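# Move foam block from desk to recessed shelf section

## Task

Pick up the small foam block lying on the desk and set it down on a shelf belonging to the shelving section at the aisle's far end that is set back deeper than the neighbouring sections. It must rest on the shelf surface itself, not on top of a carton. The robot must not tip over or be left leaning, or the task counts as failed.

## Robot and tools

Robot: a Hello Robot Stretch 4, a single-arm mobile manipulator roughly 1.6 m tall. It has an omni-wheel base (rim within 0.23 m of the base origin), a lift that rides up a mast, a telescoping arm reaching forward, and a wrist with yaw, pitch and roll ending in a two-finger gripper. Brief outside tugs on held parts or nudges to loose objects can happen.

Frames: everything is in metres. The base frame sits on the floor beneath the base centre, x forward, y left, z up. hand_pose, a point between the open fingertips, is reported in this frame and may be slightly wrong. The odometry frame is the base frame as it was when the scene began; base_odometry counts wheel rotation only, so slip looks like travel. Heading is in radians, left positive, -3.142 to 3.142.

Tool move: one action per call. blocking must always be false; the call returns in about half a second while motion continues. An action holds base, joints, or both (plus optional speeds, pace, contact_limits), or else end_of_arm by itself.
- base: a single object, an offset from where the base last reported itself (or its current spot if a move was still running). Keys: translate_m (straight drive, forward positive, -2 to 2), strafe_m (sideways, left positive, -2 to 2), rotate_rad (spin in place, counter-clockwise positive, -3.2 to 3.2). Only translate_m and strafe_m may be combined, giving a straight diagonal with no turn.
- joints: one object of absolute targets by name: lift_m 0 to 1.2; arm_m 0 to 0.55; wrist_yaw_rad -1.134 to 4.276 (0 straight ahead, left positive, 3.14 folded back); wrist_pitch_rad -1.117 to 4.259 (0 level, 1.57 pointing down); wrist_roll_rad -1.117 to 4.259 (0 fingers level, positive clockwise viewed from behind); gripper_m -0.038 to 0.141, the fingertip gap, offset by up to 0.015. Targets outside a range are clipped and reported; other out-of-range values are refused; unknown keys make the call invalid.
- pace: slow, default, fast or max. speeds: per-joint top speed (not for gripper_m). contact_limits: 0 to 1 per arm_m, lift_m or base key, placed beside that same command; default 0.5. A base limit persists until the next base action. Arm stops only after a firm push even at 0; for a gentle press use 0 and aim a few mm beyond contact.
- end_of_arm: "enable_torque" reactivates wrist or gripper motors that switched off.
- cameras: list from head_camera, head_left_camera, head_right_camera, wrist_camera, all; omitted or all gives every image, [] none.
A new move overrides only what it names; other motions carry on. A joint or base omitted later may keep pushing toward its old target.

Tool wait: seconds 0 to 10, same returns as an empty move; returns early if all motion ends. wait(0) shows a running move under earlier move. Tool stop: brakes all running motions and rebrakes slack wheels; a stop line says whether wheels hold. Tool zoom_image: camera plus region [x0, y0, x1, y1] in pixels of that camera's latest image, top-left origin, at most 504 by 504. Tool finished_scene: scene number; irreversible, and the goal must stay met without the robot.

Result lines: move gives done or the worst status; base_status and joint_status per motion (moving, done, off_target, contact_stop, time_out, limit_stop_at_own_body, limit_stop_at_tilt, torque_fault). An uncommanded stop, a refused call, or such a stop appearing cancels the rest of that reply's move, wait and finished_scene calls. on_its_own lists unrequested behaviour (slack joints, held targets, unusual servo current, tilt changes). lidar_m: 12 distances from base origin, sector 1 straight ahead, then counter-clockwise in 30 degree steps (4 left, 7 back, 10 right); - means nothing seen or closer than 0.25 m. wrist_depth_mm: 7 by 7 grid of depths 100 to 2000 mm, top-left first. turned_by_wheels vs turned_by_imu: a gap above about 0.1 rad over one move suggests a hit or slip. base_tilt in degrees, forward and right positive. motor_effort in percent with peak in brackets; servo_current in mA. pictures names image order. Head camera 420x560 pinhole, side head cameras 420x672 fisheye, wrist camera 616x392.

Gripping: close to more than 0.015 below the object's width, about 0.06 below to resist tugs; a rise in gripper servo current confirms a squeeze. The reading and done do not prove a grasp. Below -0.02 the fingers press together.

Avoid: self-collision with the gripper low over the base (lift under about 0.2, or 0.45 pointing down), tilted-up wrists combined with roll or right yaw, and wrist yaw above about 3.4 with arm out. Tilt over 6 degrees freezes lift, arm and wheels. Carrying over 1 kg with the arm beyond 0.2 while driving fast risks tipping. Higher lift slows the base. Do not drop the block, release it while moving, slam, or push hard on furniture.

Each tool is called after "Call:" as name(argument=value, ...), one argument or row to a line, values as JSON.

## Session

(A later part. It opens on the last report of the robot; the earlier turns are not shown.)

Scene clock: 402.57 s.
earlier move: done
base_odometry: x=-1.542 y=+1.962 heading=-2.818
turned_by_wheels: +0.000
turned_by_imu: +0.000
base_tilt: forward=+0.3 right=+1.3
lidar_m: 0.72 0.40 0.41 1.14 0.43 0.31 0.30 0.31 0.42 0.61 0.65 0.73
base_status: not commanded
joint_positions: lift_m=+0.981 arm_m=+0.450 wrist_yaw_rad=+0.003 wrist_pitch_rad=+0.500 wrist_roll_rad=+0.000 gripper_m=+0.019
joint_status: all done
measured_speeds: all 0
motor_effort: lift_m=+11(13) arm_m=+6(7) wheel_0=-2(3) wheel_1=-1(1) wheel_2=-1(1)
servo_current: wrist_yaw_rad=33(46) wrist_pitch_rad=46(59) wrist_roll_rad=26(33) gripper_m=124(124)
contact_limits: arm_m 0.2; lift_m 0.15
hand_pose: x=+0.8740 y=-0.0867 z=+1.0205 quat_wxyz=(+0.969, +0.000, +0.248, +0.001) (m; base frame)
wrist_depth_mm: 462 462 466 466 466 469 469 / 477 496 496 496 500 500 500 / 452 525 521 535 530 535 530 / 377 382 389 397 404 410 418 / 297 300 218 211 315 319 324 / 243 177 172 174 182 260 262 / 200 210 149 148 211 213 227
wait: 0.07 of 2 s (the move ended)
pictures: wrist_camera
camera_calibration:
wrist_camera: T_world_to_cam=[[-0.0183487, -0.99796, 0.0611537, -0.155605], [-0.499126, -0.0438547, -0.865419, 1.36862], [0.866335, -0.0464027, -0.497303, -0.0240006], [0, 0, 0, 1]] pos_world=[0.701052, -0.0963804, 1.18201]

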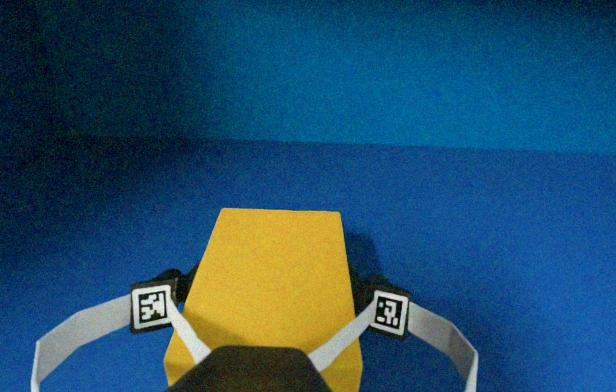

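Call:
move(
  joints={"gripper_m": 0.07},
  blocking=false,
  cameras=[],
)

Call:
wait(
  seconds=2,
  cameras=["wrist_camera"],
)

Call:
move(
  joints={"gripper_m": 0.14},
  blocking=false,
  cameras=[],
)

Call:
wait(
  seconds=2,
  cameras=["wrist_camera"],
)

Scene clock: 411.83 s.
move: moving
base_odometry: x=-1.542 y=+1.962 heading=-2.818
turned_by_wheels: +0.000
turned_by_imu: -0.001
base_tilt: forward=+0.4 right=+1.3
lidar_m: 0.71 0.42 0.41 1.16 0.42 0.32 0.29 0.34 0.40 0.60 0.62 0.73
base_status: not commanded
joint_positions: lift_m=+0.981 arm_m=+0.450 wrist_yaw_rad=+0.003 wrist_pitch_rad=+0.499 wrist_roll_rad=+0.000 gripper_m=+0.039
joint_status: gripper_m moving
measured_speeds: translate_m=+0.000 strafe_m=+0.000 rotate_rad=+0.000 lift_m=+0.000 arm_m=+0.000 wrist_yaw_rad=+0.000 wrist_pitch_rad=-0.006 wrist_roll_rad=+0.000
motor_effort: lift_m=+11(11) arm_m=+6(6) wheel_0=-2(2) wheel_1=-1(1) wheel_2=-1(1)
servo_current: wrist_yaw_rad=33(39) wrist_pitch_rad=46(46) wrist_roll_rad=26(26) gripper_m=39(117)
contact_limits: arm_m 0.2; lift_m 0.15
hand_pose: x=+0.8741 y=-0.0867 z=+1.0209 quat_wxyz=(+0.969, +0.000, +0.247, +0.001) (m; base frame)
wrist_depth_mm: 462 462 466 462 466 466 477 / 480 496 504 496 500 504 504 / 459 525 530 530 530 535 544 / 384 389 397 402 410 415 424 / 300 306 221 215 320 324 327 / 247 187 174 175 188 263 265 / 204 212 151 151 220 215 229
pictures: none
No camera images: "cameras" was empty.

Scene clock: 412.67 s.
earlier move: done
base_odometry: x=-1.542 y=+1.962 heading=-2.818
turned_by_wheels: +0.000
turned_by_imu: +0.000
base_tilt: forward=+0.3 right=+1.4
lidar_m: 0.71 0.42 0.38 1.13 0.40 0.31 0.30 0.32 0.41 0.61 0.66 0.74
base_status: not commanded
joint_positions: lift_m=+0.981 arm_m=+0.450 wrist_yaw_rad=+0.003 wrist_pitch_rad=+0.497 wrist_roll_rad=+0.000 gripper_m=+0.070
joint_status: all done
measured_speeds: all 0
motor_effort: lift_m=+11(11) arm_m=+6(7) wheel_0=-2(2) wheel_1=-1(1) wheel_2=-1(1)
servo_current: wrist_yaw_rad=46(46) wrist_pitch_rad=52(52) wrist_roll_rad=33(33) gripper_m=46(117)
contact_limits: arm_m 0.2; lift_m 0.15
hand_pose: x=+0.8744 y=-0.0868 z=+1.0213 quat_wxyz=(+0.969, +0.000, +0.246, +0.001) (m; base frame)
wrist_depth_mm: 459 462 466 466 466 469 480 / 484 496 500 500 504 504 504 / 492 525 530 530 535 535 539 / 392 399 404 413 415 424 413 / 307 309 227 219 325 329 334 / 250 191 183 180 195 267 268 / 218 210 159 161 216 225 233
wait: 0.83 of 2 s (the move ended)
pictures: wrist_camera
camera_calibration:
wrist_camera: T_world_to_cam=[[-0.0189274, -0.997953, 0.0610861, -0.155167], [-0.496406, -0.0436548, -0.866992, 1.36876], [0.867884, -0.0467334, -0.494564, -0.0281371], [0, 0, 0, 1]] pos_world=[0.700941, -0.0964117, 1.18226]

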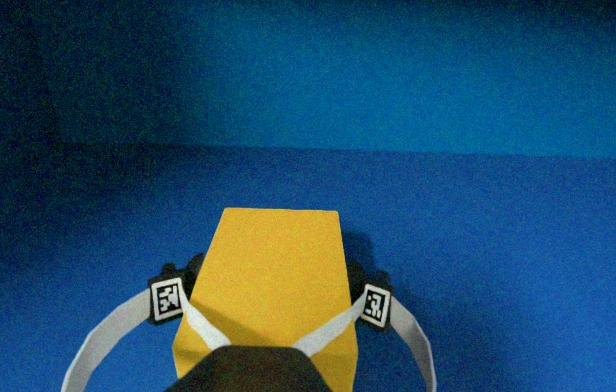

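Scene clock: 413.17 s.
move: moving
base_odometry: x=-1.542 y=+1.962 heading=-2.818
turned_by_wheels: +0.000
turned_by_imu: +0.000
base_tilt: forward=+0.3 right=+1.4
lidar_m: 0.71 0.42 0.41 1.18 0.43 0.32 0.28 0.34 0.42 0.60 0.63 0.75
base_status: not commanded
joint_positions: lift_m=+0.981 arm_m=+0.450 wrist_yaw_rad=+0.002 wrist_pitch_rad=+0.497 wrist_roll_rad=+0.000 gripper_m=+0.089
joint_status: gripper_m moving
measured_speeds: all 0
motor_effort: lift_m=+11(11) arm_m=+6(6) wheel_0=-2(2) wheel_1=-1(1) wheel_2=-1(1)
servo_current: wrist_yaw_rad=46(46) wrist_pitch_rad=46(52) wrist_roll_rad=33(33) gripper_m=104(111)
contact_limits: arm_m 0.2; lift_m 0.15
hand_pose: x=+0.8744 y=-0.0868 z=+1.0214 quat_wxyz=(+0.969, +0.000, +0.246, +0.001) (m; base frame)
wrist_depth_mm: 459 466 462 466 466 469 477 / 488 492 496 504 504 500 504 / 488 530 530 530 535 535 544 / 392 399 404 413 415 424 430 / 306 310 226 218 325 329 330 / 251 239 178 180 201 267 266 / 213 210 160 160 216 224 232
pictures: none
No camera images: "cameras" was empty.

Scene clock: 414.37 s.
earlier move: done
base_odometry: x=-1.542 y=+1.962 heading=-2.818
turned_by_wheels: +0.000
turned_by_imu: +0.000
base_tilt: forward=+0.2 right=+1.5
lidar_m: 0.72 0.44 0.41 1.18 0.42 0.33 0.31 0.32 0.42 0.61 0.64 0.76
base_status: not commanded
joint_positions: lift_m=+0.981 arm_m=+0.450 wrist_yaw_rad=+0.002 wrist_pitch_rad=+0.496 wrist_roll_rad=+0.000 gripper_m=+0.140
joint_status: all done
measured_speeds: all 0
motor_effort: lift_m=+11(11) arm_m=+6(6) wheel_0=-2(2) wheel_1=-1(1) wheel_2=-1(1)
servo_current: wrist_yaw_rad=26(46) wrist_pitch_rad=33(59) wrist_roll_rad=26(33) gripper_m=46(124)
contact_limits: arm_m 0.2; lift_m 0.15
hand_pose: x=+0.8745 y=-0.0869 z=+1.0216 quat_wxyz=(+0.969, +0.000, +0.246, +0.001) (m; base frame)
wrist_depth_mm: 462 462 466 469 469 469 477 / 488 496 496 500 508 504 504 / 492 525 525 530 539 535 544 / 394 402 410 413 421 413 418 / 307 312 230 222 330 332 338 / 252 196 180 182 195 271 271 / 213 212 161 163 219 227 235
wait: 1.20 of 2 s (the move ended)
pictures: wrist_camera
camera_calibration:
wrist_camera: T_world_to_cam=[[-0.0194554, -0.997944, 0.0610641, -0.154814], [-0.495546, -0.0434211, -0.867496, 1.36881], [0.868364, -0.0471375, -0.493682, -0.0294558], [0, 0, 0, 1]] pos_world=[0.700873, -0.0964492, 1.18234]

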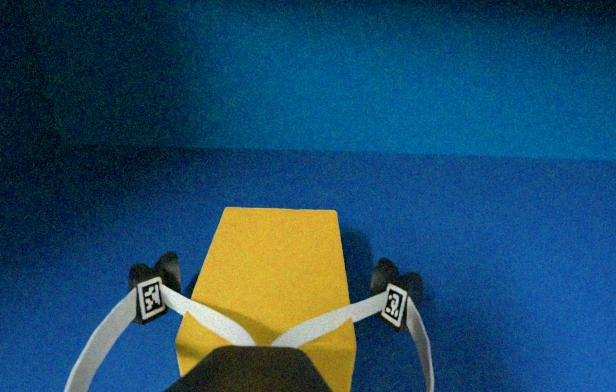

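Call:
move(
  joints={"lift_m": 1.08},
  pace="slow",
  blocking=false,
  cameras=[],
)

Call:
wait(
  seconds=2,
  cameras=["wrist_camera"],
)

Call:
move(
  joints={"arm_m": 0.0},
  blocking=false,
  cameras=[],
)

Call:
wait(
  seconds=3,
  cameras=["wrist_camera", "head_camera"],
)

Scene clock: 430.97 s.
move: moving
base_odometry: x=-1.542 y=+1.962 heading=-2.818
turned_by_wheels: +0.000
turned_by_imu: -0.001
base_tilt: forward=+0.4 right=+1.5
lidar_m: 0.71 0.39 0.38 1.15 0.43 0.31 0.28 0.32 0.41 0.61 0.63 0.77
base_status: not commanded
joint_positions: lift_m=+1.006 arm_m=+0.450 wrist_yaw_rad=+0.002 wrist_pitch_rad=+0.499 wrist_roll_rad=+0.000 gripper_m=+0.140
joint_status: lift_m moving
measured_speeds: translate_m=+0.000 strafe_m=+0.000 rotate_rad=+0.000 lift_m=+0.100 arm_m=+0.000 wrist_yaw_rad=+0.000 wrist_pitch_rad=+0.002 wrist_roll_rad=+0.000
motor_effort: lift_m=+25(25) arm_m=+6(6) wheel_0=-2(2) wheel_1=-1(1) wheel_2=-1(1)
servo_current: wrist_yaw_rad=39(46) wrist_pitch_rad=46(46) wrist_roll_rad=33(33) gripper_m=46(59)
contact_limits: arm_m 0.2
hand_pose: x=+0.8740 y=-0.0869 z=+1.0458 quat_wxyz=(+0.969, +0.000, +0.247, +0.001) (m; base frame)
wrist_depth_mm: 459 462 466 466 466 466 473 / 480 500 500 500 500 504 508 / 484 530 530 530 535 535 549 / 397 404 410 418 421 430 418 / 315 322 252 232 334 340 343 / 263 198 191 194 203 277 279 / 229 225 172 170 234 236 245
pictures: none
No camera images: "cameras" was empty.

Scene clock: 432.17 s.
earlier move: done
base_odometry: x=-1.542 y=+1.962 heading=-2.818
turned_by_wheels: +0.000
turned_by_imu: +0.000
base_tilt: forward=+0.5 right=+1.3
lidar_m: 0.72 0.40 0.41 1.15 0.44 0.31 0.29 0.33 0.41 0.60 0.64 0.76
base_status: not commanded
joint_positions: lift_m=+1.080 arm_m=+0.450 wrist_yaw_rad=+0.002 wrist_pitch_rad=+0.499 wrist_roll_rad=+0.000 gripper_m=+0.140
joint_status: all done
measured_speeds: all 0
motor_effort: lift_m=+24(27) arm_m=+6(6) wheel_0=-2(2) wheel_1=+0(1) wheel_2=-1(1)
servo_current: wrist_yaw_rad=26(46) wrist_pitch_rad=46(65) wrist_roll_rad=33(33) gripper_m=46(59)
contact_limits: arm_m 0.2
hand_pose: x=+0.8740 y=-0.0869 z=+1.1197 quat_wxyz=(+0.969, +0.000, +0.247, +0.001) (m; base frame)
wrist_depth_mm: 462 462 462 466 469 469 477 / 484 500 504 500 500 504 504 / 488 539 539 544 544 549 544 / 488 574 574 580 585 585 585 / 433 442 433 436 439 445 452 / 362 196 345 306 204 382 384 / 315 312 315 - 322 325 336
wait: 1.20 of 2 s (the move ended)
pictures: wrist_camera
camera_calibration:
wrist_camera: T_world_to_cam=[[-0.0192545, -0.997944, 0.0611347, -0.161066], [-0.498399, -0.0434269, -0.865859, 1.45431], [0.866734, -0.0471412, -0.496538, 0.0239681], [0, 0, 0, 1]] pos_world=[0.700952, -0.096449, 1.28098]

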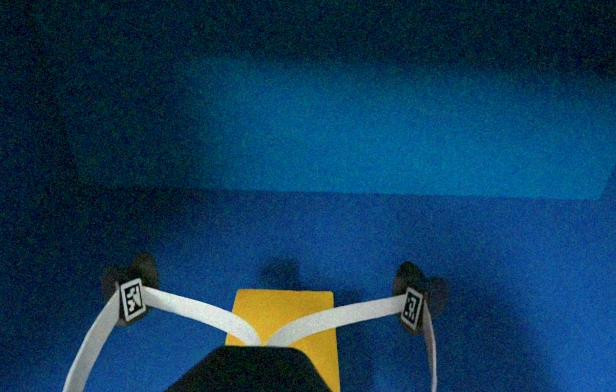

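Scene clock: 432.67 s.
move: moving
base_odometry: x=-1.542 y=+1.962 heading=-2.818
turned_by_wheels: +0.000
turned_by_imu: +0.000
base_tilt: forward=+0.5 right=+1.4
lidar_m: 0.72 0.40 0.41 1.14 0.44 0.31 0.28 0.32 0.42 0.61 0.62 0.75
base_status: not commanded
joint_positions: lift_m=+1.080 arm_m=+0.398 wrist_yaw_rad=+0.002 wrist_pitch_rad=+0.499 wrist_roll_rad=+0.000 gripper_m=+0.140
joint_status: arm_m moving
joint sent to its limit — arm_m, lower limit.
measured_speeds: translate_m=+0.000 strafe_m=+0.000 rotate_rad=+0.000 lift_m=+0.000 arm_m=-0.198 wrist_yaw_rad=+0.000 wrist_pitch_rad=+0.000 wrist_roll_rad=+0.000
motor_effort: lift_m=+24(24) arm_m=-7(9) wheel_0=-2(2) wheel_1=+0(1) wheel_2=-1(1)
servo_current: wrist_yaw_rad=33(46) wrist_pitch_rad=46(52) wrist_roll_rad=26(39) gripper_m=33(52)
hand_pose: x=+0.8220 y=-0.0869 z=+1.1197 quat_wxyz=(+0.969, +0.000, +0.247, +0.001) (m; base frame)
wrist_depth_mm: 484 508 508 508 504 508 512 / 473 549 549 544 549 544 544 / 473 597 591 591 585 591 591 / 480 - - - - 621 621 / 433 442 430 345 439 445 449 / 362 196 315 306 204 384 387 / 315 312 315 - 322 325 336
pictures: none
No camera images: "cameras" was empty.

Scene clock: 434.57 s.
earlier move: done
base_odometry: x=-1.542 y=+1.962 heading=-2.818
turned_by_wheels: +0.000
turned_by_imu: +0.000
base_tilt: forward=+0.3 right=+1.4
lidar_m: 0.72 0.41 0.41 1.15 0.47 0.31 0.29 0.33 0.41 0.60 0.63 0.74
base_status: not commanded
joint_positions: lift_m=+1.080 arm_m=+0.002 wrist_yaw_rad=+0.002 wrist_pitch_rad=+0.500 wrist_roll_rad=+0.000 gripper_m=+0.140
joint_status: all done
joint sent to its limit — arm_m, lower limit.
measured_speeds: all 0
motor_effort: lift_m=+24(24) arm_m=-6(9) wheel_0=-2(2) wheel_1=+0(1) wheel_2=-1(1)
servo_current: wrist_yaw_rad=33(46) wrist_pitch_rad=39(52) wrist_roll_rad=33(39) gripper_m=46(52)
hand_pose: x=+0.4267 y=-0.0869 z=+1.1197 quat_wxyz=(+0.969, +0.000, +0.247, +0.001) (m; base frame)
wrist_depth_mm: 477 - - - - 866 - / 496 - - - - - - / 521 - - 615 - - - / 580 - - - - - - / - - - - - - - / - 187 172 - 195 960 723 / - - - - - 866 -
wait: 1.90 of 3 s (the move ended)
pictures: head_camera, wrist_camera
camera_calibration:
wrist_camera: T_world_to_cam=[[-0.0192499, -0.997944, 0.0611365, -0.169683], [-0.498465, -0.0434273, -0.865822, 1.23135], [0.866696, -0.0471414, -0.496604, 0.411763], [0, 0, 0, 1]] pos_world=[0.253644, -0.096449, 1.28099]

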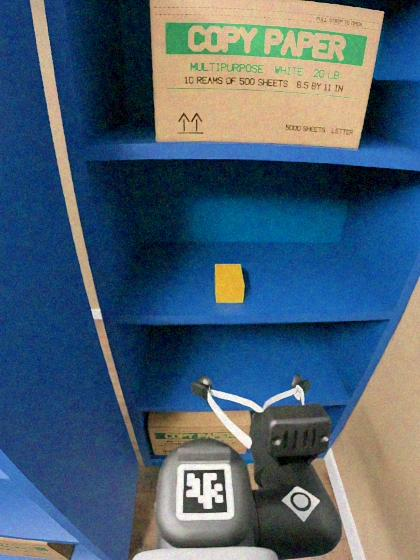

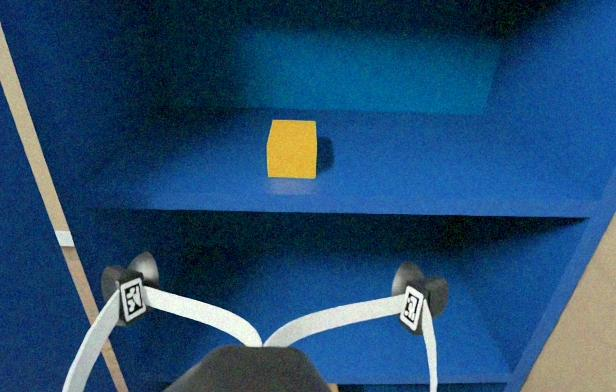

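Call:
zoom_image(
  camera="wrist_camera",
  region=[220, 80, 380, 220],
)

Call:
zoom_image(
  camera="head_camera",
  region=[180, 230, 290, 330],
)

Scaled by 3.150.

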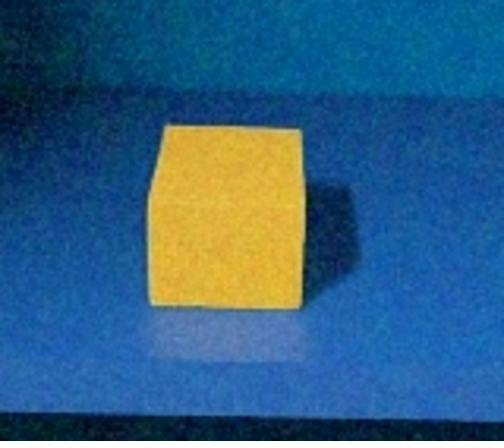

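Scaled by 4.582 from the camera's 420x560 image, which has a finer 1200x1600 frame.

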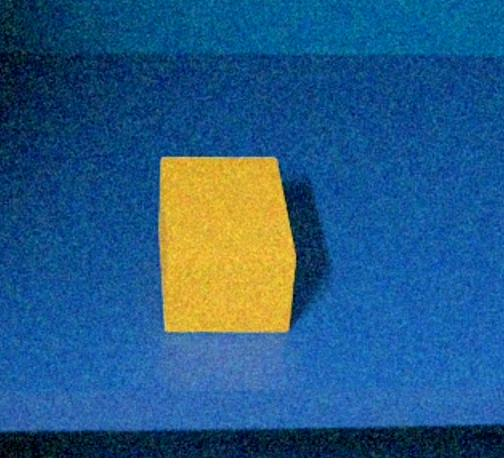

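Call:
finished_scene(
  scene=1,
)

The scene is finished: the task was done.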